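# Move wooden block from bench onto cart floor

## Task

Lift the wooden block from the bench and lay it flat on the floor of the cart, at the cart's handle end, next to the profiles already there. The drop flap must remain open. Anything already in its finished state must still be so at the end. Finish with both grippers holding nothing and clear of the cart, after releasing the block and backing away. The robot must not fall or be left leaning, and at the end it must touch nothing.

## Robot and tools

ROBOT. A Rainbow Robotics RB-Y1: a differential base (two drive wheels plus two rear casters, so it cannot strafe), a folding torso (leg with ankle, knee and hip), two 7-joint arms with parallel grippers, and a head. The base is 0.58 m wide, extends 0.10 m in front of the drive axle and 0.57 m behind it, and sweeps a 0.58 m radius when spinning in place. Each wrist has a camera housing jutting sideways that can strike things; at the start pose the hands make the robot up to 0.73 m wide.

FRAMES. Base frame: origin on the floor at the midpoint of the drive axle, x forward, y left, z up, in metres. The printed chest, left_hand and right_hand are in this frame; a hand point is midway between its finger pads, fingers point along the hand's -z, and they close along its x. Printed hand positions can be off, more so when reaching far or loaded. base_odometry is in the frame the base had at scene start, heading in rad (positive = left, -3.142 to 3.142); it counts wheel rotation, so slip looks like travel.

move. One action per call. Options: "base" and/or "joints" (with optional "min_time_s", "contact_limits"); or "target" (optionally with "min_time_s"); or "contact_limits" alone; or nothing, which just reports state and images.
- base: one object {"x_m_s", "turn_rad_s", "for_s"}. A velocity command, not a pose: it drives relative to where the robot is. x_m_s forward speed, 0 or 0.005 to 0.4 m/s in magnitude (negative = reverse); turn_rad_s leftward turn rate, 0 or 0.02 to 1.509 rad/s in magnitude; for_s duration 0.1 to 5 s. Omitted velocities are 0. Acceleration is 0.4 m/s² (turns 0.5 rad/s²), so the base coasts up to 1 s (turns 3.1 s) after for_s. If |x_m_s| + 0.27·|turn_rad_s| exceeds 0.4 both are scaled down. The base does not stop on hitting furniture.
- joints: a map of absolute targets by joint name, radians except grippers. Torso: torso_squat_rad 0 to 1.2 (larger lowers the chest), torso_shift_rad -0.3 to 0.6 (positive hips forward), torso_pitch_rad -0.2 to 1.4 (positive leans forward), torso_yaw_rad -1.5 to 1.5 (positive left; raise both arms outward 0.2 rad or more first). Combined torso limits: squat+shift <= 1.52; squat-shift+pitch <= 1.57; shift+0.5·pitch-0.4·squat <= 0.7; shift+0.3·pitch-0.5·squat <= 0.39. Arms, per side: shoulder_pitch ±2.356 (negative raises forward); shoulder_roll left 0 to 3.141, right -3.141 to 0 (away from the body); shoulder_yaw ±2.094 (positive left on both); elbow -2.617 to 0.01 (negative bends); forearm_roll ±3.141; wrist_pitch -1.57 to 1.919; hand_roll ±2.705; gripper_m 0 to 0.1 m clear opening. head_pan_rad ±0.523 (positive left), head_tilt_rad -0.35 to 1.57 (positive down). Out-of-range values are refused; unknown keys make the call invalid.
- target: an absolute pose for one hand: "side" ("left"/"right"), "x","y","z" in metres in the base frame (-3 to 3), "quat_wxyz" as four numbers w,x,y,z in the printed convention. It is converted once to joint angles, so the hand follows an arc; break long moves into short steps. Result: "reached" (within 10 mm and 2°), "short" with the error, or "refused" with a reason. It cannot start while another move is running.
- min_time_s: 0.1 to 8 s, the minimum duration of arm, head and torso motions.
- contact_limits: gripper current caps in mA, keys left_gripper_m/right_gripper_m, 200 to 672.5 (start value 672.5); persists until changed; lower caps reduce grip force.
- cameras: list from head_camera, left_wrist_camera, right_wrist_camera, all; [] for none. blocking: default true waits for rest; false returns in about 0.5 s while motion continues.

Other tools: wait(seconds 0 to 10, cameras); stop(cameras) brakes all running motions; zoom_image(camera, region [x0,y0,x1,y1] pixels, max 504×504) on the latest image; read_manual(section "licences"); finished_scene(scene integer) ends the scene irreversibly.

RESULTS. The "move" line is "done" or the worst status. Status words: done, moving, reached, short, refused, off_target (rested away from target, maybe still pushing), not_followed (self-collision check withheld the arm, message "joint command not followed"), contact_stop (torso only), time_out, limit_stop_at_<name> (built-in limit or body-collision guard), torque_fault, limit_stop_at_motor_heat. A refusal or an unrequested stop cancels the remaining move/wait/finished_scene calls of that reply. on_its_own lists things the robot did unprompted. lidar_m: 12 sector distances, 30° each, first straight ahead, counter-clockwise, seen at 0.23 m height; "-" means nothing. motor_effort: wheel effort %, peak in brackets; above about 30 at rest means pushing something. wheel_motors_off = 1 after a stalled wheel (off 2 s). Joint torques, external torques, wrist force/torque (uncalibrated, include hand and load weight) and motor temperatures are also reported.

GRIPPING. Command an opening at least 0.005 m narrower than the object to grip; off_target or done both mean holding.

AVOID. Arms colliding or pressing on each other (any part, including fingers and camera housings) — a hard press ends the scene. Contact torques reaching joint load limits (10 s torque fault). Overheating from long stretched or loaded holds. Heavy loads far forward or sudden stops while driving forward, which tip the robot. Driving the base under furniture so the upper body snags. Dropping the block, releasing it while moving, slams, hard hits and strong pushes. Falling or ending tilted fails the task.

Each tool is called as a command line: name --argument value for each argument, lists and objects as JSON in quotes; but a table of rows of numbers goes row by row, as --pt "numbers of a row", without its own name.

## Session

move --joints '{"head_tilt_rad":0.75,"head_pan_rad":0.5}' --cameras '["head_camera"]'

Scene clock: 1.00 s.
Joint torques (N m): left_arm=[-1.56 -0.75 0.68 -0.48 -0.13 -0.55 -0.13] | right_arm=[-3.64 -0.59 -0.77 -1.42 0.04 -0.56 0]
External joint torques (N m): left_arm=[-0.18 -0.9 0.67 0.08 -0.14 -0.13 -0.12] | right_arm=[-0.04 0.53 -0.73 0.22 -0.02 0.03 -0.02]
Motor temperatures (°C): left_arm=[30 28 31 36 34 33 37] | right_arm=[34 30 31 30 35 37 34]
Wrist force (N): left_arm=[-0.1 1.3 -7.8] | right_arm=[-2.6 0.9 -4.7]
Wrist torque (N m): left_arm=[-0.30 0.15 0.11] | right_arm=[-0.08 -0.10 -0.10]
Wrist force, peak (N): left_arm=[0.1 1.6 -7.9] | right_arm=[-2.9 0.8 -5.4]
move: done
base_odometry: x=+0.000 y=+0.000 heading=+0.000
lidar_m: 0.74 1.04 1.57 4.56 1.51 1.06 1.01 1.09 1.44 3.61 1.10 0.79
base_status: not commanded
joint_positions: torso_squat_rad=+0.350 torso_shift_rad=+0.000 torso_pitch_rad=+0.000 torso_yaw_rad=+0.000 left_shoulder_pitch_rad=+0.037 left_shoulder_roll_rad=+0.004 left_shoulder_yaw_rad=-0.043 left_elbow_rad=-0.196 left_forearm_roll_rad=-0.014 left_wrist_pitch_rad=+0.002 left_hand_roll_rad=+0.027 left_gripper_m=+0.099 right_shoulder_pitch_rad=-0.040 right_shoulder_roll_rad=-0.021 right_shoulder_yaw_rad=-0.018 right_elbow_rad=-0.235 right_forearm_roll_rad=+0.049 right_wrist_pitch_rad=-0.014 right_hand_roll_rad=+0.035 right_gripper_m=+0.099 head_pan_rad=+0.500 head_tilt_rad=+0.750
joint_status: all done
wheel_motors_off: 0
motor_effort: left_wheel=+0(1) right_wheel=+0(2)
chest: x=-0.2280 y=+0.0001 z=+1.2475 quat_wxyz=(+1.000, +0.000, +0.000, +0.000) (m; base frame)
left_hand: x=-0.1598 y=+0.2200 z=+0.5653 quat_wxyz=(+0.997, +0.000, -0.079, -0.009) (m; base frame)
right_hand: x=-0.0823 y=-0.2360 z=+0.5770 quat_wxyz=(+0.989, -0.016, -0.142, +0.041) (m; base frame)
pictures: head_camera
camera_calibration:
head_camera: T_world_to_cam=[[0.476648, -0.878535, -0.0313629, 0.142779], [-0.572985, -0.28342, -0.769, 1.04683], [0.666705, 0.384513, -0.638478, 1.00665], [0, 0, 0, 1]] pos_world=[-0.139374, 0.0350592, 1.45221]

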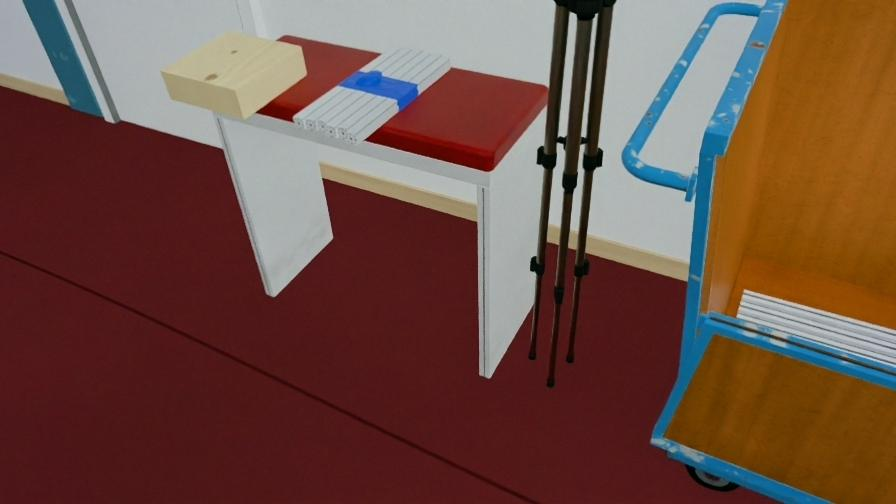

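move --joints '{"head_tilt_rad":0.75,"head_pan_rad":-0.3}' --cameras '["head_camera"]'

move --base '{"turn_rad_s":0.8,"for_s":1.9667}' --joints '{"head_pan_rad":0,"head_tilt_rad":0.3,"torso_squat_rad":0.1,"torso_pitch_rad":0.9,"left_gripper_m":0,"right_gripper_m":0,"left_shoulder_pitch_rad":-1.196,"left_shoulder_roll_rad":0.812,"left_shoulder_yaw_rad":-0.36,"left_elbow_rad":-2.011,"left_forearm_roll_rad":0.782,"left_wrist_pitch_rad":1.919,"left_hand_roll_rad":-0.654,"right_shoulder_pitch_rad":-1.196,"right_shoulder_roll_rad":-0.812,"right_shoulder_yaw_rad":0.36,"right_elbow_rad":-2.011,"right_forearm_roll_rad":-0.782,"right_wrist_pitch_rad":1.919,"right_hand_roll_rad":0.654}' --cameras '["head_camera"]'

Scene clock: 9.13 s.
Joint torques (N m): left_arm=[-1.63 -0.89 0.82 -0.4 -0.04 -0.75 -0.09] | right_arm=[-3.53 -0.35 -0.73 -1.55 -0.03 -0.53 -0.06]
External joint torques (N m): left_arm=[-0.25 -1.04 0.81 0.16 -0.05 -0.32 -0.08] | right_arm=[0.07 0.77 -0.69 0.08 -0.09 0.07 -0.07]
Motor temperatures (°C): left_arm=[30 28 31 36 34 33 37] | right_arm=[34 30 31 30 35 37 34]
Wrist force (N): left_arm=[0.0 1.1 -7.3] | right_arm=[-2.8 1.0 -5.0]
Wrist torque (N m): left_arm=[-0.25 0.08 0.11] | right_arm=[-0.09 -0.12 -0.08]
Wrist force, peak (N): left_arm=[-0.7 1.3 -8.3] | right_arm=[-2.9 1.1 -5.5]
move: done
base_odometry: x=+0.000 y=+0.000 heading=+0.000
lidar_m: 0.73 1.04 1.56 4.57 1.52 1.08 1.03 1.07 1.43 3.61 1.11 0.78
base_status: not commanded
joint_positions: torso_squat_rad=+0.350 torso_shift_rad=+0.000 torso_pitch_rad=+0.000 torso_yaw_rad=+0.000 left_shoulder_pitch_rad=+0.037 left_shoulder_roll_rad=+0.004 left_shoulder_yaw_rad=-0.043 left_elbow_rad=-0.196 left_forearm_roll_rad=-0.014 left_wrist_pitch_rad=+0.002 left_hand_roll_rad=+0.027 left_gripper_m=+0.099 right_shoulder_pitch_rad=-0.040 right_shoulder_roll_rad=-0.021 right_shoulder_yaw_rad=-0.018 right_elbow_rad=-0.235 right_forearm_roll_rad=+0.049 right_wrist_pitch_rad=-0.014 right_hand_roll_rad=+0.035 right_gripper_m=+0.099 head_pan_rad=-0.300 head_tilt_rad=+0.750
joint_status: all done
wheel_motors_off: 0
motor_effort: left_wheel=+0(1) right_wheel=+0(3)
chest: x=-0.2280 y=+0.0001 z=+1.2475 quat_wxyz=(+1.000, +0.000, +0.000, +0.000) (m; base frame)
left_hand: x=-0.1598 y=+0.2200 z=+0.5653 quat_wxyz=(+0.997, +0.000, -0.079, -0.009) (m; base frame)
right_hand: x=-0.0823 y=-0.2360 z=+0.5770 quat_wxyz=(+0.989, -0.016, -0.142, +0.041) (m; base frame)
pictures: head_camera
camera_calibration:
head_camera: T_world_to_cam=[[-0.298078, -0.954025, -0.0313979, -0.0167932], [-0.602503, 0.213557, -0.769015, 1.0407], [0.740364, -0.210309, -0.63846, 1.02188], [0, 0, 0, 1]] pos_world=[-0.134542, -0.0233594, 1.45221]

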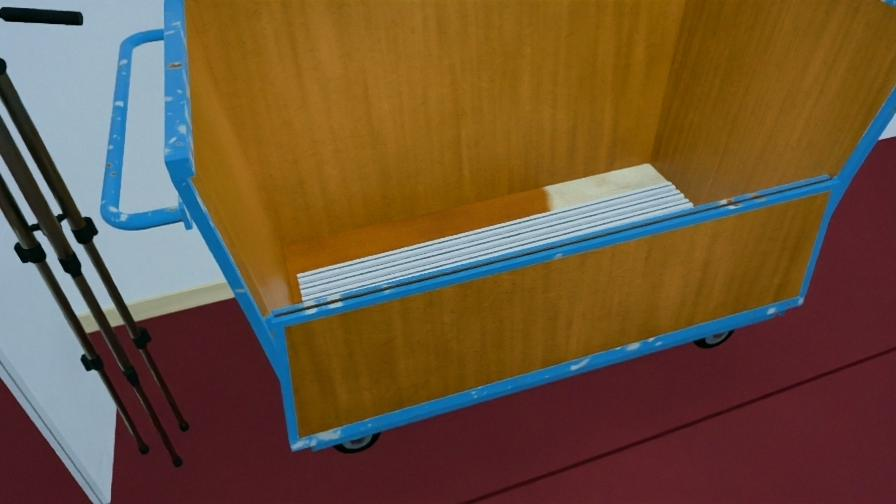

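Scene clock: 13.07 s.
Joint torques (N m): left_arm=[-11.89 5.22 6.75 -5.67 -0.17 -0.62 0] | right_arm=[-12.58 -7.57 -5.81 -6.38 0.29 -0.24 -0.19]
External joint torques (N m): left_arm=[1.07 -1.7 -0.02 0.71 -0.21 -0.48 0] | right_arm=[0.12 -0.11 0.68 -0.31 0.07 -0.16 -0.19]
Motor temperatures (°C): left_arm=[30 28 31 36 34 33 37] | right_arm=[34 30 31 30 35 37 34]
Wrist force (N): left_arm=[1.2 1.2 -8.7] | right_arm=[-0.6 0.6 -5.1]
Wrist torque (N m): left_arm=[-0.27 0.24 0.09] | right_arm=[-0.05 0.01 -0.06]
Wrist force, peak (N): left_arm=[-1.3 1.8 -8.7] | right_arm=[-4.1 3.4 -4.7]
move: done
base_odometry: x=+0.000 y=+0.000 heading=+1.573
lidar_m: 4.36 1.50 1.08 1.02 1.06 1.44 3.74 1.10 0.80 0.76 1.03 1.56
base_status: done (sent for 1.97 of 1.97 s)
joint_positions: torso_squat_rad=+0.100 torso_shift_rad=+0.000 torso_pitch_rad=+0.900 torso_yaw_rad=+0.000 left_shoulder_pitch_rad=-1.196 left_shoulder_roll_rad=+0.812 left_shoulder_yaw_rad=-0.360 left_elbow_rad=-2.011 left_forearm_roll_rad=+0.782 left_wrist_pitch_rad=+1.919 left_hand_roll_rad=-0.654 left_gripper_m=+0.000 right_shoulder_pitch_rad=-1.196 right_shoulder_roll_rad=-0.812 right_shoulder_yaw_rad=+0.360 right_elbow_rad=-2.011 right_forearm_roll_rad=-0.782 right_wrist_pitch_rad=+1.919 right_hand_roll_rad=+0.654 right_gripper_m=+0.000 head_pan_rad=+0.000 head_tilt_rad=+0.300
joint_status: all done
wheel_motors_off: 0
motor_effort: left_wheel=-1(32) right_wheel=+17(56)
chest: x=+0.0144 y=+0.0001 z=+1.1693 quat_wxyz=(+0.900, +0.000, +0.435, +0.000) (m; base frame)
left_hand: x=+0.3803 y=+0.1653 z=+0.8495 quat_wxyz=(+0.707, +0.000, +0.000, -0.707) (m; base frame)
right_hand: x=+0.3802 y=-0.1651 z=+0.8495 quat_wxyz=(+0.707, +0.000, +0.000, +0.707) (m; base frame)
pictures: head_camera
camera_calibration:
head_camera: T_world_to_cam=[[-0.0163178, -0.999502, -0.0270245, 0.0366287], [-0.909662, 0.0260592, -0.414532, 0.748894], [0.415029, 0.0178189, -0.909634, 1.02956], [0, 0, 0, 1]] pos_world=[0.254539, -0.00125083, 1.24795]

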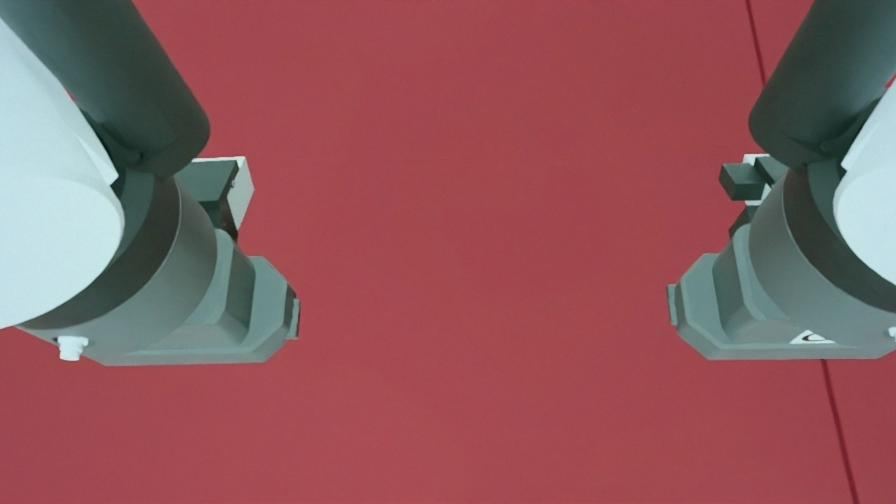

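move --base '{"x_m_s":0.4,"for_s":3.0333}' --cameras '[]'

move --base '{"turn_rad_s":-0.8,"for_s":1.9667}' --cameras '[]'

move --base '{"x_m_s":0.4,"for_s":1.2667}'

Scene clock: 20.23 s.
Joint torques (N m): left_arm=[-11.62 4.92 7.04 -5.8 -0.17 -0.54 -0.07] | right_arm=[-12.73 -7.31 -5.71 -6.5 0.17 -0.17 -0.08]
External joint torques (N m): left_arm=[1.35 -2 0.27 0.57 -0.21 -0.4 -0.07] | right_arm=[-0.04 0.15 0.77 -0.42 -0.05 -0.08 -0.08]
Motor temperatures (°C): left_arm=[31 28 31 36 34 33 37] | right_arm=[34 30 31 30 35 37 34]
Wrist force (N): left_arm=[0.3 0.9 -7.0] | right_arm=[-1.1 0.8 -5.2]
Wrist torque (N m): left_arm=[-0.26 0.15 0.10] | right_arm=[-0.07 -0.06 -0.08]
Wrist force, peak (N): left_arm=[0.9 1.8 -8.4] | right_arm=[-0.7 0.7 -5.7]
move: done
base_odometry: x=-0.003 y=+1.213 heading=+1.573
lidar_m: 4.39 1.52 1.10 1.04 1.08 1.47 3.84 1.35 1.13 0.91 1.54 2.06
base_status: done (sent for 3.03 of 3.03 s)
joint_positions: torso_squat_rad=+0.100 torso_shift_rad=+0.000 torso_pitch_rad=+0.900 torso_yaw_rad=+0.000 left_shoulder_pitch_rad=-1.196 left_shoulder_roll_rad=+0.812 left_shoulder_yaw_rad=-0.360 left_elbow_rad=-2.011 left_forearm_roll_rad=+0.782 left_wrist_pitch_rad=+1.919 left_hand_roll_rad=-0.654 left_gripper_m=+0.000 right_shoulder_pitch_rad=-1.196 right_shoulder_roll_rad=-0.812 right_shoulder_yaw_rad=+0.360 right_elbow_rad=-2.011 right_forearm_roll_rad=-0.782 right_wrist_pitch_rad=+1.919 right_hand_roll_rad=+0.654 right_gripper_m=+0.000 head_pan_rad=+0.000 head_tilt_rad=+0.300
joint_status: not commanded
wheel_motors_off: 0
motor_effort: left_wheel=+9(33) right_wheel=-7(45)
chest: x=+0.0144 y=+0.0001 z=+1.1693 quat_wxyz=(+0.900, +0.000, +0.435, +0.000) (m; base frame)
left_hand: x=+0.3802 y=+0.1653 z=+0.8496 quat_wxyz=(+0.707, +0.000, +0.000, -0.707) (m; base frame)
right_hand: x=+0.3802 y=-0.1651 z=+0.8495 quat_wxyz=(+0.707, +0.000, +0.000, +0.707) (m; base frame)
pictures: none
No camera images: "cameras" was empty.

Scene clock: 24.17 s.
Joint torques (N m): left_arm=[-12.15 5.07 7.24 -6 -0.09 -0.56 0.06] | right_arm=[-12.98 -7.41 -5.83 -6.58 0.31 0.02 -0.28]
External joint torques (N m): left_arm=[0.81 -1.84 0.47 0.37 -0.13 -0.42 0.06] | right_arm=[-0.29 0.05 0.65 -0.5 0.1 0.1 -0.28]
Motor temperatures (°C): left_arm=[31 28 31 36 34 33 37] | right_arm=[34 30 31 30 35 37 34]
Wrist force (N): left_arm=[0.8 1.9 -8.5] | right_arm=[-0.3 0.8 -5.4]
Wrist torque (N m): left_arm=[-0.36 0.20 0.11] | right_arm=[-0.07 0.07 -0.08]
Wrist force, peak (N): left_arm=[0.8 1.9 -8.5] | right_arm=[-0.7 1.0 -5.6]
move: done
base_odometry: x=-0.003 y=+1.213 heading=+0.001
lidar_m: 0.89 1.53 2.05 4.38 1.55 1.11 1.05 1.10 1.47 3.68 1.35 1.09
base_status: done (sent for 1.97 of 1.97 s)
joint_positions: torso_squat_rad=+0.100 torso_shift_rad=+0.000 torso_pitch_rad=+0.900 torso_yaw_rad=+0.000 left_shoulder_pitch_rad=-1.196 left_shoulder_roll_rad=+0.812 left_shoulder_yaw_rad=-0.360 left_elbow_rad=-2.011 left_forearm_roll_rad=+0.782 left_wrist_pitch_rad=+1.919 left_hand_roll_rad=-0.654 left_gripper_m=+0.000 right_shoulder_pitch_rad=-1.196 right_shoulder_roll_rad=-0.812 right_shoulder_yaw_rad=+0.360 right_elbow_rad=-2.011 right_forearm_roll_rad=-0.782 right_wrist_pitch_rad=+1.919 right_hand_roll_rad=+0.654 right_gripper_m=+0.000 head_pan_rad=+0.000 head_tilt_rad=+0.300
joint_status: not commanded
wheel_motors_off: 0
motor_effort: left_wheel=+18(35) right_wheel=-1(39)
chest: x=+0.0144 y=+0.0001 z=+1.1693 quat_wxyz=(+0.900, +0.000, +0.435, +0.000) (m; base frame)
left_hand: x=+0.3802 y=+0.1653 z=+0.8496 quat_wxyz=(+0.707, +0.000, +0.000, -0.707) (m; base frame)
right_hand: x=+0.3802 y=-0.1651 z=+0.8495 quat_wxyz=(+0.707, +0.000, +0.000, +0.707) (m; base frame)
pictures: none
No camera images: "cameras" was empty.

Scene clock: 26.80 s.
Joint torques (N m): left_arm=[-12.14 5.12 7.18 -6.02 -0.1 -0.52 0] | right_arm=[-13.05 -7.32 -5.83 -6.45 0.14 0.02 -0.26]
External joint torques (N m): left_arm=[0.82 -1.79 0.41 0.35 -0.14 -0.38 0] | right_arm=[-0.35 0.14 0.65 -0.37 -0.07 0.1 -0.26]
Motor temperatures (°C): left_arm=[31 28 31 36 34 33 37] | right_arm=[34 30 31 30 35 37 34]
Wrist force (N): left_arm=[0.8 1.3 -7.7] | right_arm=[-0.7 0.9 -5.3]
Wrist torque (N m): left_arm=[-0.27 0.21 0.08] | right_arm=[-0.10 0.02 -0.07]
Wrist force, peak (N): left_arm=[0.7 1.4 -8.4] | right_arm=[-0.7 0.3 -5.8]
move: done
base_odometry: x=+0.504 y=+1.214 heading=+0.001
lidar_m: 0.39 0.38 1.37 3.52 2.31 1.64 1.56 1.63 2.17 1.12 0.74 0.87
base_status: done (sent for 1.27 of 1.27 s)
joint_positions: torso_squat_rad=+0.100 torso_shift_rad=+0.000 torso_pitch_rad=+0.900 torso_yaw_rad=+0.000 left_shoulder_pitch_rad=-1.196 left_shoulder_roll_rad=+0.812 left_shoulder_yaw_rad=-0.360 left_elbow_rad=-2.011 left_forearm_roll_rad=+0.782 left_wrist_pitch_rad=+1.919 left_hand_roll_rad=-0.654 left_gripper_m=+0.000 right_shoulder_pitch_rad=-1.196 right_shoulder_roll_rad=-0.812 right_shoulder_yaw_rad=+0.360 right_elbow_rad=-2.011 right_forearm_roll_rad=-0.782 right_wrist_pitch_rad=+1.919 right_hand_roll_rad=+0.654 right_gripper_m=+0.000 head_pan_rad=+0.000 head_tilt_rad=+0.300
joint_status: not commanded
wheel_motors_off: 0
motor_effort: left_wheel=-1(45) right_wheel=+1(33)
chest: x=+0.0144 y=+0.0001 z=+1.1693 quat_wxyz=(+0.900, +0.000, +0.435, +0.000) (m; base frame)
left_hand: x=+0.3802 y=+0.1653 z=+0.8496 quat_wxyz=(+0.707, +0.000, +0.000, -0.707) (m; base frame)
right_hand: x=+0.3801 y=-0.1651 z=+0.8495 quat_wxyz=(+0.707, +0.000, +0.000, +0.707) (m; base frame)
pictures: head_camera, left_wrist_camera, right_wrist_camera
camera_calibration:
head_camera: T_world_to_cam=[[-0.0163194, -0.999502, -0.0270263, 0.0366313], [-0.909624, 0.026063, -0.414615, 0.748987], [0.415113, 0.0178175, -0.909596, 1.02949], [0, 0, 0, 1]] pos_world=[0.254539, -0.00125081, 1.24795]
left_wrist_camera: T_world_to_cam=[[0.0266237, -0.999609, -0.00856385, 0.161832], [-0.888277, -0.0275864, 0.458479, -0.0181672], [-0.458536, -0.00459935, -0.888664, 1.00255], [0, 0, 0, 1]] pos_world=[0.439259, 0.165879, 0.900646]
right_wrist_camera: T_world_to_cam=[[0.0293309, -0.999217, -0.0265509, -0.154877], [-0.861588, -0.0387396, 0.506128, -0.0817217], [-0.50676, 0.00803071, -0.86205, 0.998524], [0, 0, 0, 1]] pos_world=[0.440144, -0.16594, 0.898026]

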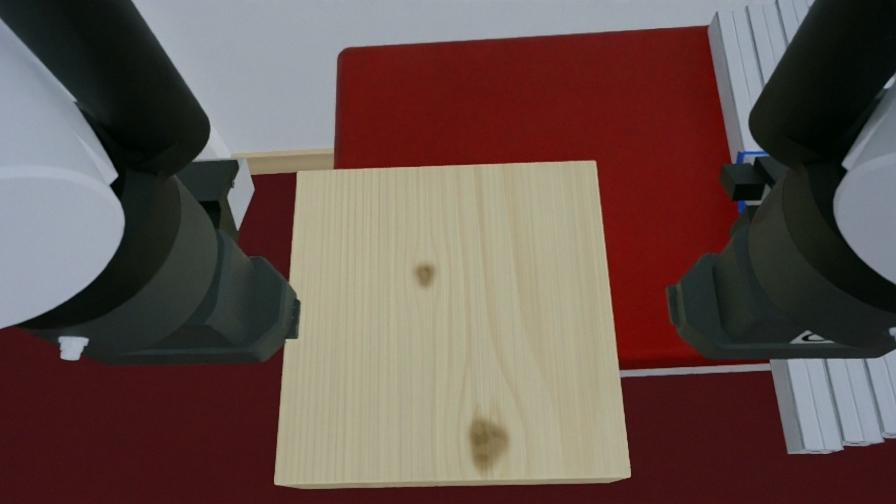

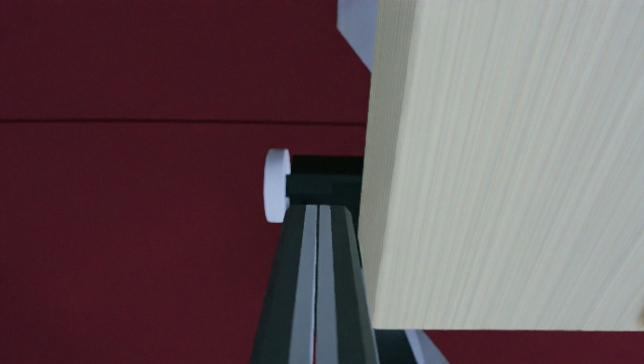

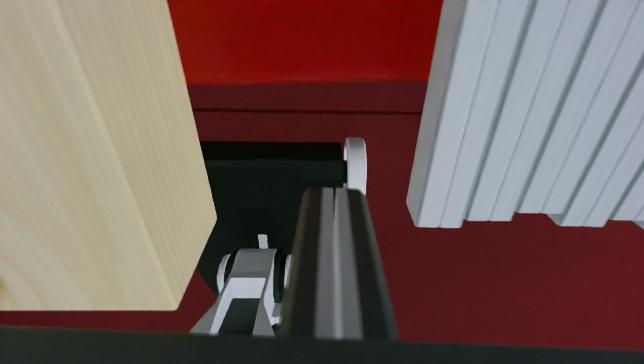

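move --base '{"x_m_s":0.05,"for_s":0.6667}' --cameras '[]'

move --joints '{"left_shoulder_pitch_rad":-1.126,"left_shoulder_roll_rad":0.745,"left_shoulder_yaw_rad":-0.409,"left_elbow_rad":-1.843,"left_forearm_roll_rad":0.653,"left_wrist_pitch_rad":1.741,"left_hand_roll_rad":-0.7545,"right_shoulder_pitch_rad":-1.126,"right_shoulder_roll_rad":-0.745,"right_shoulder_yaw_rad":0.409,"right_elbow_rad":-1.843,"right_forearm_roll_rad":-0.653,"right_wrist_pitch_rad":1.741,"right_hand_roll_rad":0.7545}' --min_time_s 1.2

Scene clock: 33.07 s.
Joint torques (N m): left_arm=[-11.85 5.19 7.06 -5.91 -0.15 -0.51 -0.03] | right_arm=[-12.83 -7.21 -5.84 -6.43 0.26 0.03 -0.12]
External joint torques (N m): left_arm=[1.11 -1.73 0.29 0.46 -0.18 -0.37 -0.03] | right_arm=[-0.13 0.25 0.65 -0.35 0.05 0.12 -0.12]
Motor temperatures (°C): left_arm=[31 28 31 36 34 33 37] | right_arm=[34 30 31 30 35 37 34]
Wrist force (N): left_arm=[1.1 0.7 -7.5] | right_arm=[-1.0 0.6 -4.6]
Wrist torque (N m): left_arm=[-0.21 0.25 0.07] | right_arm=[-0.06 -0.05 -0.08]
Wrist force, peak (N): left_arm=[0.6 1.4 -8.5] | right_arm=[-1.4 0.6 -5.8]
move: done
base_odometry: x=+0.537 y=+1.214 heading=+0.000
lidar_m: 0.37 0.36 1.31 3.40 2.35 1.67 1.59 1.66 2.21 1.12 0.73 0.86
base_status: done (sent for 0.67 of 0.67 s)
joint_positions: torso_squat_rad=+0.100 torso_shift_rad=+0.000 torso_pitch_rad=+0.900 torso_yaw_rad=+0.000 left_shoulder_pitch_rad=-1.196 left_shoulder_roll_rad=+0.812 left_shoulder_yaw_rad=-0.360 left_elbow_rad=-2.011 left_forearm_roll_rad=+0.782 left_wrist_pitch_rad=+1.919 left_hand_roll_rad=-0.654 left_gripper_m=+0.000 right_shoulder_pitch_rad=-1.196 right_shoulder_roll_rad=-0.812 right_shoulder_yaw_rad=+0.360 right_elbow_rad=-2.011 right_forearm_roll_rad=-0.782 right_wrist_pitch_rad=+1.919 right_hand_roll_rad=+0.654 right_gripper_m=+0.000 head_pan_rad=+0.000 head_tilt_rad=+0.300
joint_status: not commanded
wheel_motors_off: 0
motor_effort: left_wheel=-2(19) right_wheel=+3(26)
chest: x=+0.0144 y=+0.0001 z=+1.1693 quat_wxyz=(+0.900, +0.000, +0.435, +0.000) (m; base frame)
left_hand: x=+0.3802 y=+0.1653 z=+0.8496 quat_wxyz=(+0.707, +0.000, +0.000, -0.707) (m; base frame)
right_hand: x=+0.3801 y=-0.1651 z=+0.8495 quat_wxyz=(+0.707, +0.000, +0.000, +0.707) (m; base frame)
pictures: none
No camera images: "cameras" was empty.

Scene clock: 34.57 s.
Joint torques (N m): left_arm=[-11.21 4.42 6.19 -6.17 -0.2 -0.44 -0.28] | right_arm=[-11.45 -5.35 -5.06 -6.8 0.34 -0.1 0.19]
External joint torques (N m): left_arm=[1.31 -1.95 -0.08 1.04 -0.25 -0.3 -0.28] | right_arm=[0.75 1.56 0.94 0.02 0.13 -0.02 0.19]
Motor temperatures (°C): left_arm=[31 28 31 36 34 33 37] | right_arm=[34 30 31 30 35 37 34]
Wrist force (N): left_arm=[1.4 2.1 -7.8] | right_arm=[-0.8 1.3 -5.0]
Wrist torque (N m): left_arm=[-0.42 0.28 0.08] | right_arm=[-0.15 0.02 -0.06]
Wrist force, peak (N): left_arm=[1.3 1.8 -8.1] | right_arm=[-0.3 0.8 -5.6]
move: done
base_odometry: x=+0.537 y=+1.214 heading=+0.000
lidar_m: 0.36 0.35 1.31 3.40 2.35 1.66 1.58 1.65 2.21 1.12 0.72 0.86
base_status: not commanded
joint_positions: torso_squat_rad=+0.100 torso_shift_rad=+0.000 torso_pitch_rad=+0.900 torso_yaw_rad=+0.000 left_shoulder_pitch_rad=-1.126 left_shoulder_roll_rad=+0.745 left_shoulder_yaw_rad=-0.409 left_elbow_rad=-1.843 left_forearm_roll_rad=+0.653 left_wrist_pitch_rad=+1.741 left_hand_roll_rad=-0.754 left_gripper_m=+0.000 right_shoulder_pitch_rad=-1.126 right_shoulder_roll_rad=-0.745 right_shoulder_yaw_rad=+0.409 right_elbow_rad=-1.843 right_forearm_roll_rad=-0.653 right_wrist_pitch_rad=+1.741 right_hand_roll_rad=+0.754 right_gripper_m=+0.000 head_pan_rad=+0.000 head_tilt_rad=+0.300
joint_status: all done
wheel_motors_off: 0
motor_effort: left_wheel=-2(3) right_wheel=+3(4)
chest: x=+0.0144 y=+0.0001 z=+1.1694 quat_wxyz=(+0.900, +0.000, +0.435, +0.000) (m; base frame)
left_hand: x=+0.3810 y=+0.1646 z=+0.7841 quat_wxyz=(+0.707, -0.002, +0.001, -0.707) (m; base frame)
right_hand: x=+0.3811 y=-0.1646 z=+0.7841 quat_wxyz=(+0.708, +0.002, +0.001, +0.707) (m; base frame)
pictures: head_camera, left_wrist_camera, right_wrist_camera
camera_calibration:
head_camera: T_world_to_cam=[[-0.0163157, -0.999502, -0.0270247, 0.0366266], [-0.909624, 0.0260589, -0.414615, 0.748897], [0.415113, 0.0178175, -0.909595, 1.02953], [0, 0, 0, 1]] pos_world=[0.254439, -0.00125083, 1.24795]
left_wrist_camera: T_world_to_cam=[[0.0278794, -0.999587, -0.00692329, 0.158811], [-0.885557, -0.0279106, 0.463691, 0.00746186], [-0.463693, -0.00679647, -0.88597, 0.944966], [0, 0, 0, 1]] pos_world=[0.440354, 0.165376, 0.834851]
right_wrist_camera: T_world_to_cam=[[0.0277463, -0.999217, -0.0281895, -0.154188], [-0.858813, -0.0382597, 0.510858, -0.052521], [-0.511537, 0.0100351, -0.859203, 0.942539], [0, 0, 0, 1]] pos_world=[0.441316, -0.165536, 0.832316]

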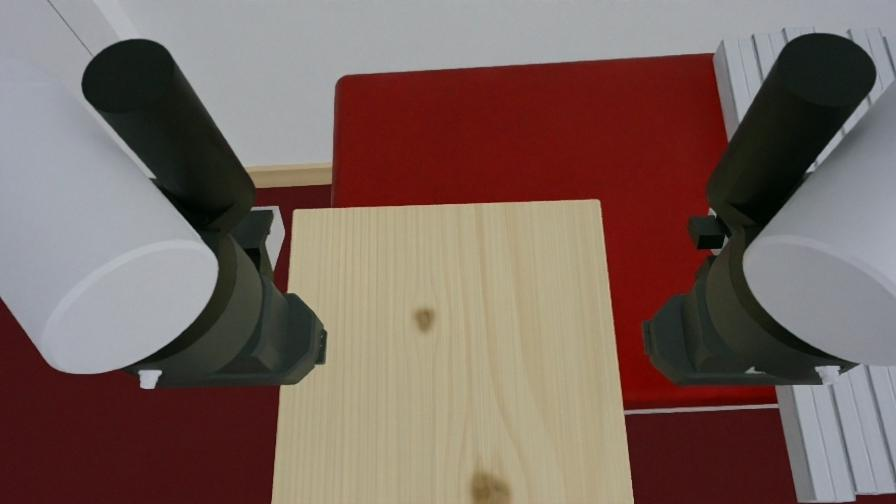

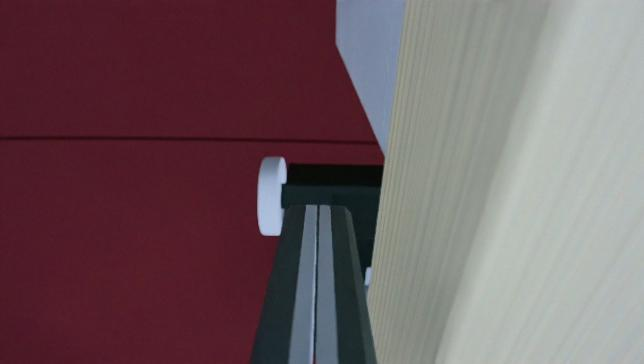

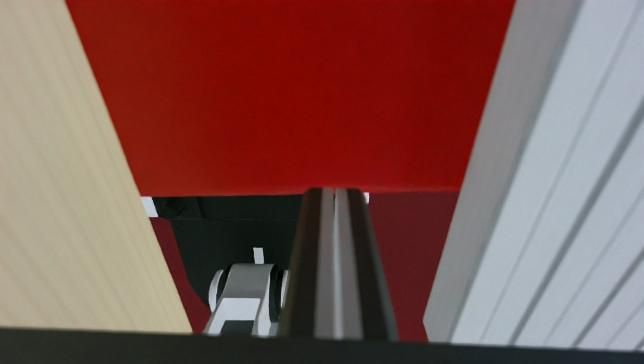

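move --joints '{"left_shoulder_pitch_rad":-1.177,"left_shoulder_roll_rad":0.677,"left_shoulder_yaw_rad":-0.454,"left_elbow_rad":-1.807,"left_forearm_roll_rad":0.615,"left_wrist_pitch_rad":1.761,"left_hand_roll_rad":-0.7145,"right_shoulder_pitch_rad":-1.177,"right_shoulder_roll_rad":-0.677,"right_shoulder_yaw_rad":0.454,"right_elbow_rad":-1.807,"right_forearm_roll_rad":-0.615,"right_wrist_pitch_rad":1.761,"right_hand_roll_rad":0.7145}' --min_time_s 1.2 --cameras '[]'

move --joints '{"left_shoulder_pitch_rad":-1.216,"left_shoulder_roll_rad":0.626,"left_shoulder_yaw_rad":-0.4885,"left_elbow_rad":-1.78,"left_forearm_roll_rad":0.5865,"left_wrist_pitch_rad":1.7775,"left_hand_roll_rad":-0.6845,"right_shoulder_pitch_rad":-1.216,"right_shoulder_roll_rad":-0.626,"right_shoulder_yaw_rad":0.4885,"right_elbow_rad":-1.78,"right_forearm_roll_rad":-0.5865,"right_wrist_pitch_rad":1.7775,"right_hand_roll_rad":0.6845}' --min_time_s 2

Scene clock: 38.77 s.
Joint torques (N m): left_arm=[-13.99 -1.44 4.43 -7.63 1.26 -2.28 0.29] | right_arm=[-14.89 -3.78 -4.28 -6.9 0.47 0.16 -0.32]
External joint torques (N m): left_arm=[-0.75 -6.5 -1.49 -0.21 1.21 -2.14 0.29] | right_arm=[-1.96 1.8 1.37 0.12 0.26 0.24 -0.32]
Motor temperatures (°C): left_arm=[31 28 31 36 34 33 37] | right_arm=[34 30 31 30 35 37 34]
Wrist force (N): left_arm=[-9.1 0.2 -3.7] | right_arm=[-0.9 1.3 -5.1]
Wrist torque (N m): left_arm=[-0.36 0.43 0.05] | right_arm=[-0.18 -0.01 -0.07]
Wrist force, peak (N): left_arm=[-11.1 1.9 -4.2] | right_arm=[-0.9 1.3 -5.5]
move: done
base_odometry: x=+0.537 y=+1.214 heading=+0.000
lidar_m: 0.36 0.36 1.32 3.42 2.34 1.67 1.59 1.66 2.20 1.12 0.72 0.86
base_status: not commanded
joint_positions: torso_squat_rad=+0.100 torso_shift_rad=+0.000 torso_pitch_rad=+0.900 torso_yaw_rad=+0.000 left_shoulder_pitch_rad=-1.177 left_shoulder_roll_rad=+0.678 left_shoulder_yaw_rad=-0.453 left_elbow_rad=-1.807 left_forearm_roll_rad=+0.615 left_wrist_pitch_rad=+1.761 left_hand_roll_rad=-0.715 left_gripper_m=+0.000 right_shoulder_pitch_rad=-1.177 right_shoulder_roll_rad=-0.677 right_shoulder_yaw_rad=+0.454 right_elbow_rad=-1.807 right_forearm_roll_rad=-0.615 right_wrist_pitch_rad=+1.761 right_hand_roll_rad=+0.715 right_gripper_m=+0.000 head_pan_rad=+0.000 head_tilt_rad=+0.300
joint_status: all done
wheel_motors_off: 0
motor_effort: left_wheel=-1(3) right_wheel=+1(4)
chest: x=+0.0144 y=+0.0002 z=+1.1694 quat_wxyz=(+0.900, +0.000, +0.435, +0.000) (m; base frame)
left_hand: x=+0.3815 y=+0.1371 z=+0.7824 quat_wxyz=(+0.710, -0.003, +0.002, -0.705) (m; base frame)
right_hand: x=+0.3813 y=-0.1361 z=+0.7824 quat_wxyz=(+0.709, +0.004, +0.002, +0.705) (m; base frame)
pictures: none
No camera images: "cameras" was empty.

Scene clock: 41.07 s.
Joint torques (N m): left_arm=[-20.88 -19.77 0.57 -14.98 6.64 -10.26 0.82] | right_arm=[-22.73 19 -0.64 -14.95 -5.16 -7.98 -0.98]
External joint torques (N m): left_arm=[-7.13 -23.91 -5.13 -7.46 6.6 -10.14 0.82] | right_arm=[-9.27 23.68 4.8 -7.83 -5.38 -7.91 -0.98]
Motor temperatures (°C): left_arm=[31 28 31 36 34 33 37] | right_arm=[34 30 31 30 35 37 34]
Wrist force (N): left_arm=[-51.8 -1.2 2.2] | right_arm=[-46.1 3.7 0.9]
Wrist torque (N m): left_arm=[-0.50 -0.19 -0.44] | right_arm=[-0.04 -0.80 0.47]
Wrist force, peak (N): left_arm=[-52.5 -1.4 1.6] | right_arm=[-46.5 3.8 0.6]
move: done
base_odometry: x=+0.537 y=+1.214 heading=+0.000
lidar_m: 0.36 0.35 1.32 3.41 2.36 1.66 1.58 1.65 2.21 1.12 0.72 0.86
base_status: not commanded
joint_positions: torso_squat_rad=+0.100 torso_shift_rad=+0.000 torso_pitch_rad=+0.899 torso_yaw_rad=+0.000 left_shoulder_pitch_rad=-1.214 left_shoulder_roll_rad=+0.632 left_shoulder_yaw_rad=-0.487 left_elbow_rad=-1.778 left_forearm_roll_rad=+0.585 left_wrist_pitch_rad=+1.780 left_hand_roll_rad=-0.685 left_gripper_m=-0.001 right_shoulder_pitch_rad=-1.214 right_shoulder_roll_rad=-0.632 right_shoulder_yaw_rad=+0.487 right_elbow_rad=-1.778 right_forearm_roll_rad=-0.585 right_wrist_pitch_rad=+1.779 right_hand_roll_rad=+0.685 right_gripper_m=+0.000 head_pan_rad=+0.000 head_tilt_rad=+0.300
joint_status: all done
wheel_motors_off: 0
motor_effort: left_wheel=-1(2) right_wheel=+2(3)
chest: x=+0.0141 y=+0.0002 z=+1.1695 quat_wxyz=(+0.901, +0.000, +0.435, +0.000) (m; base frame)
left_hand: x=+0.3816 y=+0.1189 z=+0.7823 quat_wxyz=(+0.711, +0.000, +0.005, -0.703) (m; base frame)
right_hand: x=+0.3814 y=-0.1184 z=+0.7822 quat_wxyz=(+0.711, +0.000, +0.005, +0.704) (m; base frame)
pictures: head_camera, left_wrist_camera, right_wrist_camera
camera_calibration:
head_camera: T_world_to_cam=[[-0.0160806, -0.999505, -0.0270443, 0.0366925], [-0.909441, 0.0258613, -0.415028, 0.749262], [0.415522, 0.0179213, -0.909407, 1.02946], [0, 0, 0, 1]] pos_world=[0.254239, -0.00115168, 1.24815]
left_wrist_camera: T_world_to_cam=[[0.0374847, -0.99916, -0.0165292, 0.116903], [-0.883834, -0.0408674, 0.466011, 0.00658084], [-0.466296, -0.00285921, -0.884624, 0.942771], [0, 0, 0, 1]] pos_world=[0.441044, 0.11977, 0.832863]
right_wrist_camera: T_world_to_cam=[[0.0187516, -0.999637, -0.0193472, -0.111562], [-0.857352, -0.0260321, 0.514072, -0.0511059], [-0.514389, 0.00694772, -0.857529, 0.939943], [0, 0, 0, 1]] pos_world=[0.441772, -0.119383, 0.830142]

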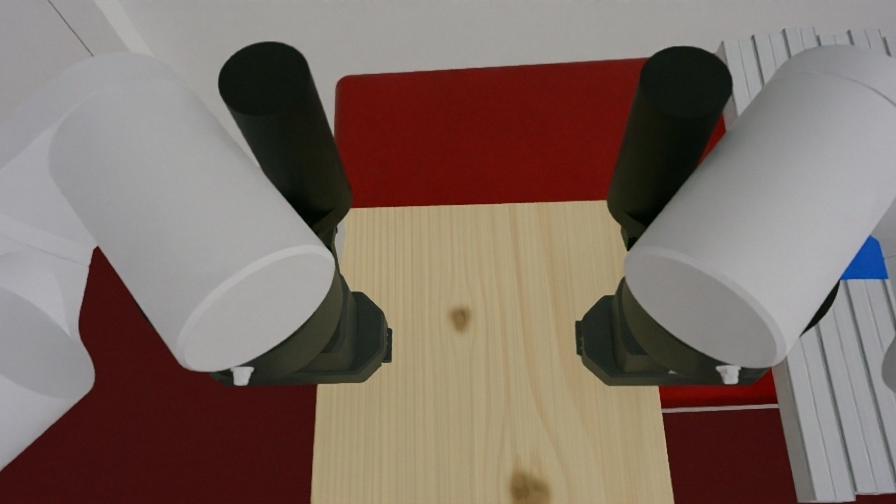

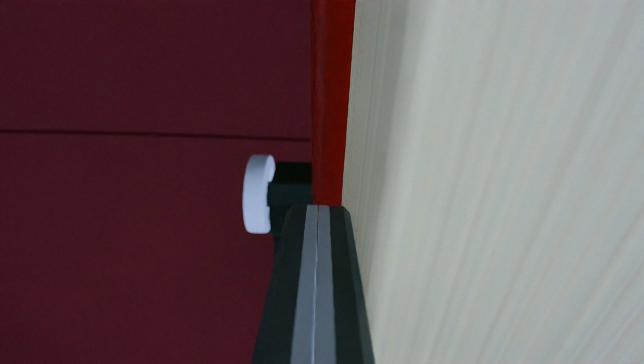

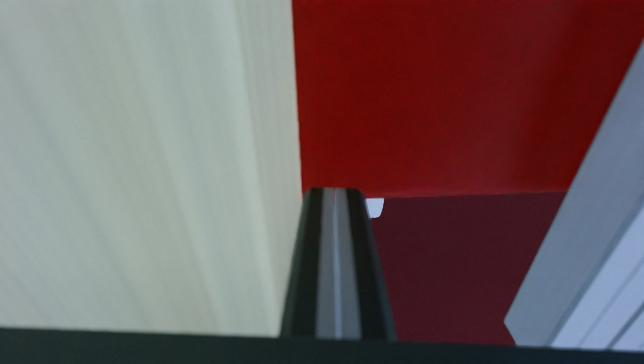

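move --joints '{"left_shoulder_pitch_rad":-1.224,"left_shoulder_roll_rad":0.616,"left_shoulder_yaw_rad":-0.4955,"left_elbow_rad":-1.775,"left_forearm_roll_rad":0.581,"left_wrist_pitch_rad":1.781,"left_hand_roll_rad":-0.679,"right_shoulder_pitch_rad":-1.224,"right_shoulder_roll_rad":-0.616,"right_shoulder_yaw_rad":0.4955,"right_elbow_rad":-1.775,"right_forearm_roll_rad":-0.581,"right_wrist_pitch_rad":1.781,"right_hand_roll_rad":0.679}' --min_time_s 1 --cameras '[]'

move --joints '{"left_shoulder_pitch_rad":-1.27,"left_shoulder_roll_rad":0.663,"left_shoulder_yaw_rad":-0.4535,"left_elbow_rad":-1.907,"left_forearm_roll_rad":0.671,"left_wrist_pitch_rad":1.917,"left_hand_roll_rad":-0.612,"right_shoulder_pitch_rad":-1.27,"right_shoulder_roll_rad":-0.663,"right_shoulder_yaw_rad":0.4535,"right_elbow_rad":-1.907,"right_forearm_roll_rad":-0.671,"right_wrist_pitch_rad":1.917,"right_hand_roll_rad":0.612}' --min_time_s 1.8 --cameras '["head_camera"]'

Scene clock: 44.93 s.
Joint torques (N m): left_arm=[-25.22 -32.42 -2.39 -19.66 10.32 -15.63 0.83] | right_arm=[-28.1 32.16 2.06 -20.5 -8.58 -12.82 -1.08]
External joint torques (N m): left_arm=[-11.37 -36.43 -8.07 -12.14 10.29 -15.52 0.83] | right_arm=[-14.54 36.71 7.46 -13.38 -8.8 -12.77 -1.08]
Motor temperatures (°C): left_arm=[31 28 31 36 34 34 37] | right_arm=[34 30 31 31 36 37 34]
Wrist force (N): left_arm=[-80.2 -2.0 4.1] | right_arm=[-73.8 5.2 1.8]
Wrist torque (N m): left_arm=[-0.48 -0.56 -0.59] | right_arm=[-0.07 -1.25 0.77]
Wrist force, peak (N): left_arm=[-81.3 -2.3 3.6] | right_arm=[-74.6 5.3 1.6]
move: done
base_odometry: x=+0.537 y=+1.214 heading=+0.000
lidar_m: 0.36 0.35 1.31 3.40 2.34 1.67 1.59 1.66 2.21 1.13 0.73 0.87
base_status: not commanded
joint_positions: torso_squat_rad=+0.100 torso_shift_rad=+0.000 torso_pitch_rad=+0.899 torso_yaw_rad=+0.000 left_shoulder_pitch_rad=-1.221 left_shoulder_roll_rad=+0.625 left_shoulder_yaw_rad=-0.493 left_elbow_rad=-1.772 left_forearm_roll_rad=+0.578 left_wrist_pitch_rad=+1.785 left_hand_roll_rad=-0.679 left_gripper_m=-0.001 right_shoulder_pitch_rad=-1.221 right_shoulder_roll_rad=-0.625 right_shoulder_yaw_rad=+0.494 right_elbow_rad=-1.772 right_forearm_roll_rad=-0.579 right_wrist_pitch_rad=+1.784 right_hand_roll_rad=+0.679 right_gripper_m=-0.001 head_pan_rad=+0.000 head_tilt_rad=+0.300
joint_status: all done
wheel_motors_off: 0
motor_effort: left_wheel=-1(2) right_wheel=+2(3)
chest: x=+0.0140 y=+0.0002 z=+1.1695 quat_wxyz=(+0.901, +0.000, +0.435, +0.000) (m; base frame)
left_hand: x=+0.3817 y=+0.1168 z=+0.7824 quat_wxyz=(+0.711, +0.002, +0.007, -0.703) (m; base frame)
right_hand: x=+0.3815 y=-0.1165 z=+0.7821 quat_wxyz=(+0.711, -0.002, +0.008, +0.703) (m; base frame)
pictures: none
No camera images: "cameras" was empty.

Scene clock: 47.03 s.
Joint torques (N m): left_arm=[-25.61 -18.82 5.54 -19.24 7.64 -11.03 0.87] | right_arm=[-28.14 18.1 -5.19 -19.66 -6.72 -9.53 -1.01]
External joint torques (N m): left_arm=[-11.48 -23.33 -0.53 -12.23 7.6 -10.9 0.87] | right_arm=[-14.25 23.14 0.6 -12.99 -6.93 -9.46 -1.01]
Motor temperatures (°C): left_arm=[31 28 31 36 34 34 37] | right_arm=[34 30 31 31 36 38 34]
Wrist force (N): left_arm=[-54.0 2.4 -20.5] | right_arm=[-54.2 -0.8 -17.3]
Wrist torque (N m): left_arm=[-0.15 0.14 -0.47] | right_arm=[-0.14 -0.76 0.58]
Wrist force, peak (N): left_arm=[-78.6 4.4 -20.1] | right_arm=[-78.1 -0.2 -18.2]
move: done
base_odometry: x=+0.537 y=+1.214 heading=+0.000
lidar_m: 0.36 0.35 1.31 3.40 2.34 1.66 1.59 1.65 2.21 1.12 0.73 0.87
base_status: not commanded
joint_positions: torso_squat_rad=+0.100 torso_shift_rad=+0.000 torso_pitch_rad=+0.901 torso_yaw_rad=+0.000 left_shoulder_pitch_rad=-1.267 left_shoulder_roll_rad=+0.669 left_shoulder_yaw_rad=-0.453 left_elbow_rad=-1.904 left_forearm_roll_rad=+0.669 left_wrist_pitch_rad=+1.920 left_hand_roll_rad=-0.612 left_gripper_m=-0.001 right_shoulder_pitch_rad=-1.266 right_shoulder_roll_rad=-0.669 right_shoulder_yaw_rad=+0.453 right_elbow_rad=-1.904 right_forearm_roll_rad=-0.669 right_wrist_pitch_rad=+1.919 right_hand_roll_rad=+0.612 right_gripper_m=-0.001 head_pan_rad=+0.000 head_tilt_rad=+0.300
joint_status: all done
wheel_motors_off: 0
motor_effort: left_wheel=-1(2) right_wheel=+5(5)
chest: x=+0.0147 y=+0.0001 z=+1.1692 quat_wxyz=(+0.900, +0.000, +0.435, +0.000) (m; base frame)
left_hand: x=+0.3822 y=+0.1185 z=+0.8302 quat_wxyz=(+0.713, +0.000, +0.004, -0.701) (m; base frame)
right_hand: x=+0.3820 y=-0.1183 z=+0.8300 quat_wxyz=(+0.713, +0.000, +0.004, +0.701) (m; base frame)
pictures: head_camera
camera_calibration:
head_camera: T_world_to_cam=[[-0.0162446, -0.999504, -0.0269781, 0.0366486], [-0.909886, 0.0259638, -0.414046, 0.748492], [0.414541, 0.017821, -0.909856, 1.02957], [0, 0, 0, 1]] pos_world=[0.25484, -0.00115112, 1.24765]

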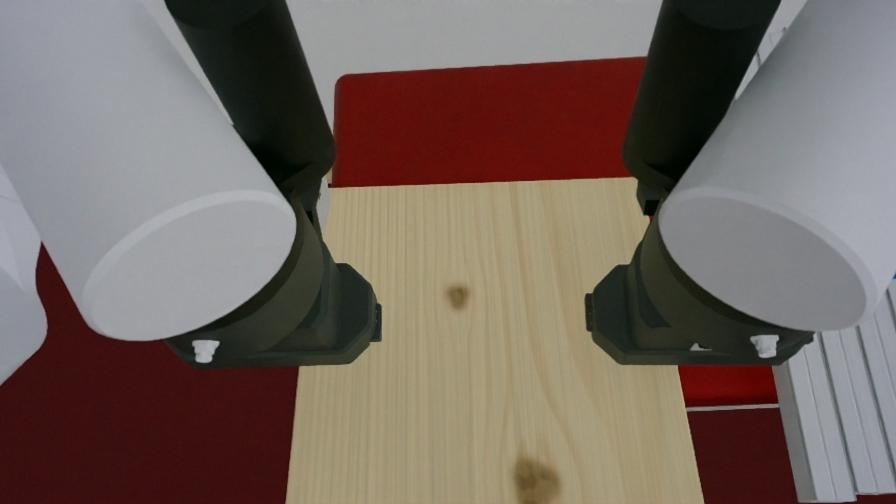

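move --base '{"x_m_s":-0.4,"for_s":1.25}' --cameras '[]'

move --base '{"turn_rad_s":-0.8,"for_s":1.9667}' --cameras '[]'

move --base '{"x_m_s":0.4,"for_s":3.9333}' --cameras '[]'

move --base '{"turn_rad_s":0.8,"for_s":2.0}' --cameras '["head_camera"]'

Scene clock: 52.37 s.
Joint torques (N m): left_arm=[-25.54 -18.77 5.19 -18.84 7.48 -11.05 0.77] | right_arm=[-26.97 18.32 -4.79 -19.23 -6.51 -9.64 -0.92]
External joint torques (N m): left_arm=[-11.4 -23.28 -0.89 -11.83 7.44 -10.93 0.77] | right_arm=[-13.08 23.37 1 -12.56 -6.72 -9.57 -0.92]
Motor temperatures (°C): left_arm=[31 28 31 37 35 35 37] | right_arm=[35 30 31 32 36 38 34]
Wrist force (N): left_arm=[-54.7 3.8 -19.0] | right_arm=[-54.8 -0.5 -16.7]
Wrist torque (N m): left_arm=[-0.27 0.12 -0.43] | right_arm=[-0.18 -0.72 0.61]
Wrist force, peak (N): left_arm=[-55.3 2.1 -20.6] | right_arm=[-55.5 -0.2 -17.3]
move: done
base_odometry: x=+0.031 y=+1.213 heading=+0.000
lidar_m: 0.86 1.50 2.01 4.39 1.59 1.14 1.08 1.14 1.51 3.82 1.32 1.08
base_status: done (sent for 1.27 of 1.27 s)
joint_positions: torso_squat_rad=+0.100 torso_shift_rad=+0.000 torso_pitch_rad=+0.901 torso_yaw_rad=+0.000 left_shoulder_pitch_rad=-1.267 left_shoulder_roll_rad=+0.669 left_shoulder_yaw_rad=-0.453 left_elbow_rad=-1.904 left_forearm_roll_rad=+0.669 left_wrist_pitch_rad=+1.920 left_hand_roll_rad=-0.612 left_gripper_m=-0.001 right_shoulder_pitch_rad=-1.267 right_shoulder_roll_rad=-0.669 right_shoulder_yaw_rad=+0.453 right_elbow_rad=-1.904 right_forearm_roll_rad=-0.669 right_wrist_pitch_rad=+1.919 right_hand_roll_rad=+0.612 right_gripper_m=-0.001 head_pan_rad=+0.000 head_tilt_rad=+0.300
joint_status: not commanded
wheel_motors_off: 0
motor_effort: left_wheel=-7(23) right_wheel=+8(46)
chest: x=+0.0147 y=+0.0001 z=+1.1692 quat_wxyz=(+0.900, +0.000, +0.435, +0.000) (m; base frame)
left_hand: x=+0.3823 y=+0.1185 z=+0.8302 quat_wxyz=(+0.713, +0.000, +0.004, -0.701) (m; base frame)
right_hand: x=+0.3821 y=-0.1183 z=+0.8300 quat_wxyz=(+0.713, +0.000, +0.004, +0.701) (m; base frame)
pictures: none
No camera images: "cameras" was empty.

Scene clock: 56.27 s.
Joint torques (N m): left_arm=[-25.39 -19.32 5.38 -18.82 7.5 -11.12 0.79] | right_arm=[-27.18 18.39 -4.9 -19.36 -6.56 -9.63 -0.9]
External joint torques (N m): left_arm=[-11.25 -23.83 -0.69 -11.81 7.46 -11 0.79] | right_arm=[-13.29 23.44 0.89 -12.69 -6.77 -9.57 -0.9]
Motor temperatures (°C): left_arm=[31 28 31 37 35 35 37] | right_arm=[35 30 31 32 36 39 34]
Wrist force (N): left_arm=[-54.7 4.0 -19.5] | right_arm=[-54.6 -0.7 -16.7]
Wrist torque (N m): left_arm=[-0.32 0.09 -0.40] | right_arm=[-0.12 -0.74 0.59]
Wrist force, peak (N): left_arm=[-55.4 2.6 -20.4] | right_arm=[-55.6 -0.6 -17.0]
move: done
base_odometry: x=+0.031 y=+1.213 heading=-1.573
lidar_m: 3.65 1.33 1.08 0.86 1.51 2.00 4.39 1.62 1.14 1.09 1.11 1.47
base_status: done (sent for 1.97 of 1.97 s)
joint_positions: torso_squat_rad=+0.100 torso_shift_rad=+0.000 torso_pitch_rad=+0.901 torso_yaw_rad=+0.000 left_shoulder_pitch_rad=-1.267 left_shoulder_roll_rad=+0.669 left_shoulder_yaw_rad=-0.453 left_elbow_rad=-1.904 left_forearm_roll_rad=+0.669 left_wrist_pitch_rad=+1.920 left_hand_roll_rad=-0.612 left_gripper_m=-0.001 right_shoulder_pitch_rad=-1.267 right_shoulder_roll_rad=-0.669 right_shoulder_yaw_rad=+0.453 right_elbow_rad=-1.904 right_forearm_roll_rad=-0.669 right_wrist_pitch_rad=+1.919 right_hand_roll_rad=+0.612 right_gripper_m=-0.001 head_pan_rad=+0.000 head_tilt_rad=+0.300
joint_status: not commanded
wheel_motors_off: 0
motor_effort: left_wheel=+15(43) right_wheel=-2(42)
chest: x=+0.0148 y=+0.0001 z=+1.1692 quat_wxyz=(+0.900, +0.000, +0.435, +0.000) (m; base frame)
left_hand: x=+0.3823 y=+0.1184 z=+0.8302 quat_wxyz=(+0.713, +0.000, +0.004, -0.701) (m; base frame)
right_hand: x=+0.3822 y=-0.1183 z=+0.8300 quat_wxyz=(+0.713, +0.000, +0.004, +0.701) (m; base frame)
pictures: none
No camera images: "cameras" was empty.

Scene clock: 61.50 s.
Joint torques (N m): left_arm=[-24.84 -19.08 5.02 -18.65 7.47 -11.1 0.72] | right_arm=[-27.07 18.54 -4.47 -19.23 -6.56 -9.54 -0.9]
External joint torques (N m): left_arm=[-10.71 -23.58 -1.06 -11.64 7.43 -10.98 0.72] | right_arm=[-13.18 23.58 1.32 -12.56 -6.77 -9.47 -0.9]
Motor temperatures (°C): left_arm=[31 29 31 37 35 36 37] | right_arm=[35 31 31 32 37 39 34]
Wrist force (N): left_arm=[-54.0 2.4 -20.0] | right_arm=[-54.6 0.1 -16.8]
Wrist torque (N m): left_arm=[-0.19 0.17 -0.40] | right_arm=[-0.19 -0.70 0.57]
Wrist force, peak (N): left_arm=[-55.1 3.6 -20.7] | right_arm=[-55.5 0.5 -16.1]
move: done
base_odometry: x=+0.027 y=-0.360 heading=-1.573
lidar_m: 3.37 2.32 0.80 0.75 0.79 1.30 4.82 1.53 1.09 1.02 1.04 1.38
base_status: done (sent for 3.93 of 3.93 s)
joint_positions: torso_squat_rad=+0.100 torso_shift_rad=+0.000 torso_pitch_rad=+0.901 torso_yaw_rad=+0.000 left_shoulder_pitch_rad=-1.267 left_shoulder_roll_rad=+0.669 left_shoulder_yaw_rad=-0.453 left_elbow_rad=-1.904 left_forearm_roll_rad=+0.669 left_wrist_pitch_rad=+1.920 left_hand_roll_rad=-0.612 left_gripper_m=-0.001 right_shoulder_pitch_rad=-1.267 right_shoulder_roll_rad=-0.669 right_shoulder_yaw_rad=+0.453 right_elbow_rad=-1.904 right_forearm_roll_rad=-0.669 right_wrist_pitch_rad=+1.919 right_hand_roll_rad=+0.612 right_gripper_m=-0.001 head_pan_rad=+0.000 head_tilt_rad=+0.300
joint_status: not commanded
wheel_motors_off: 0
motor_effort: left_wheel=+1(45) right_wheel=-2(32)
chest: x=+0.0148 y=+0.0001 z=+1.1691 quat_wxyz=(+0.900, +0.000, +0.435, +0.000) (m; base frame)
left_hand: x=+0.3823 y=+0.1184 z=+0.8302 quat_wxyz=(+0.713, +0.000, +0.004, -0.701) (m; base frame)
right_hand: x=+0.3822 y=-0.1184 z=+0.8300 quat_wxyz=(+0.713, +0.000, +0.004, +0.701) (m; base frame)
pictures: none
No camera images: "cameras" was empty.

Scene clock: 65.43 s.
Joint torques (N m): left_arm=[-25.11 -19.03 5.23 -18.74 7.47 -11.09 0.86] | right_arm=[-26.91 18.97 -4.29 -19.23 -6.54 -9.45 -0.91]
External joint torques (N m): left_arm=[-10.98 -23.54 -0.85 -11.73 7.43 -10.96 0.86] | right_arm=[-13.02 24.02 1.5 -12.56 -6.75 -9.38 -0.91]
Motor temperatures (°C): left_arm=[31 29 31 37 35 36 37] | right_arm=[35 31 31 33 37 40 34]
Wrist force (N): left_arm=[-54.2 3.4 -19.5] | right_arm=[-54.5 -0.2 -16.6]
Wrist torque (N m): left_arm=[-0.34 0.16 -0.41] | right_arm=[-0.21 -0.72 0.57]
Wrist force, peak (N): left_arm=[-55.5 3.5 -20.5] | right_arm=[-55.4 -0.1 -17.4]
move: done
base_odometry: x=+0.027 y=-0.360 heading=+0.027
lidar_m: 0.76 0.79 1.88 4.07 1.44 1.05 1.01 1.07 1.44 3.90 1.09 0.79
base_status: done (sent for 2 of 2 s)
joint_positions: torso_squat_rad=+0.100 torso_shift_rad=+0.000 torso_pitch_rad=+0.901 torso_yaw_rad=+0.000 left_shoulder_pitch_rad=-1.267 left_shoulder_roll_rad=+0.669 left_shoulder_yaw_rad=-0.453 left_elbow_rad=-1.904 left_forearm_roll_rad=+0.669 left_wrist_pitch_rad=+1.920 left_hand_roll_rad=-0.612 left_gripper_m=-0.001 right_shoulder_pitch_rad=-1.267 right_shoulder_roll_rad=-0.669 right_shoulder_yaw_rad=+0.453 right_elbow_rad=-1.904 right_forearm_roll_rad=-0.669 right_wrist_pitch_rad=+1.919 right_hand_roll_rad=+0.612 right_gripper_m=-0.001 head_pan_rad=+0.000 head_tilt_rad=+0.300
joint_status: not commanded
wheel_motors_off: 0
motor_effort: left_wheel=-2(38) right_wheel=+16(35)
chest: x=+0.0148 y=+0.0001 z=+1.1691 quat_wxyz=(+0.900, +0.000, +0.435, +0.000) (m; base frame)
left_hand: x=+0.3823 y=+0.1184 z=+0.8302 quat_wxyz=(+0.713, +0.000, +0.004, -0.701) (m; base frame)
right_hand: x=+0.3822 y=-0.1183 z=+0.8301 quat_wxyz=(+0.713, +0.000, +0.004, +0.701) (m; base frame)
pictures: head_camera
camera_calibration:
head_camera: T_world_to_cam=[[-0.0162506, -0.999504, -0.026974, 0.036544], [-0.909978, 0.0259636, -0.413842, 0.748314], [0.414338, 0.0178206, -0.909949, 1.0296], [0, 0, 0, 1]] pos_world=[0.25494, -0.00125112, 1.24756]

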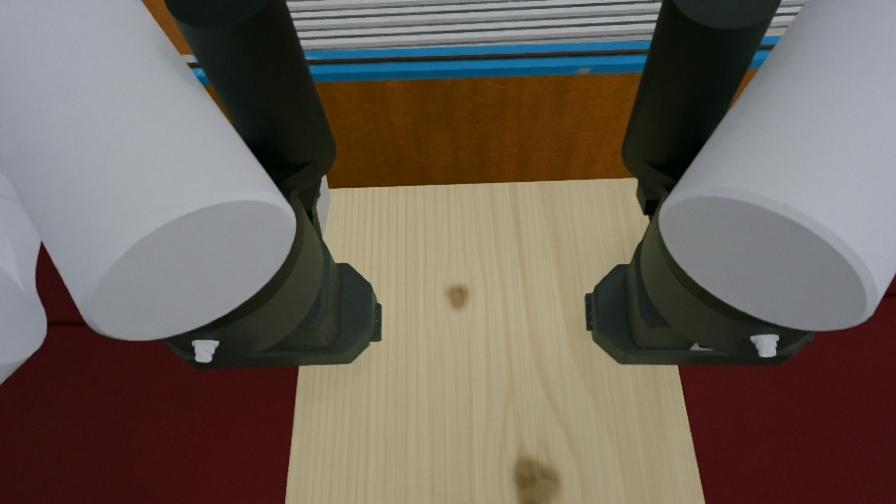

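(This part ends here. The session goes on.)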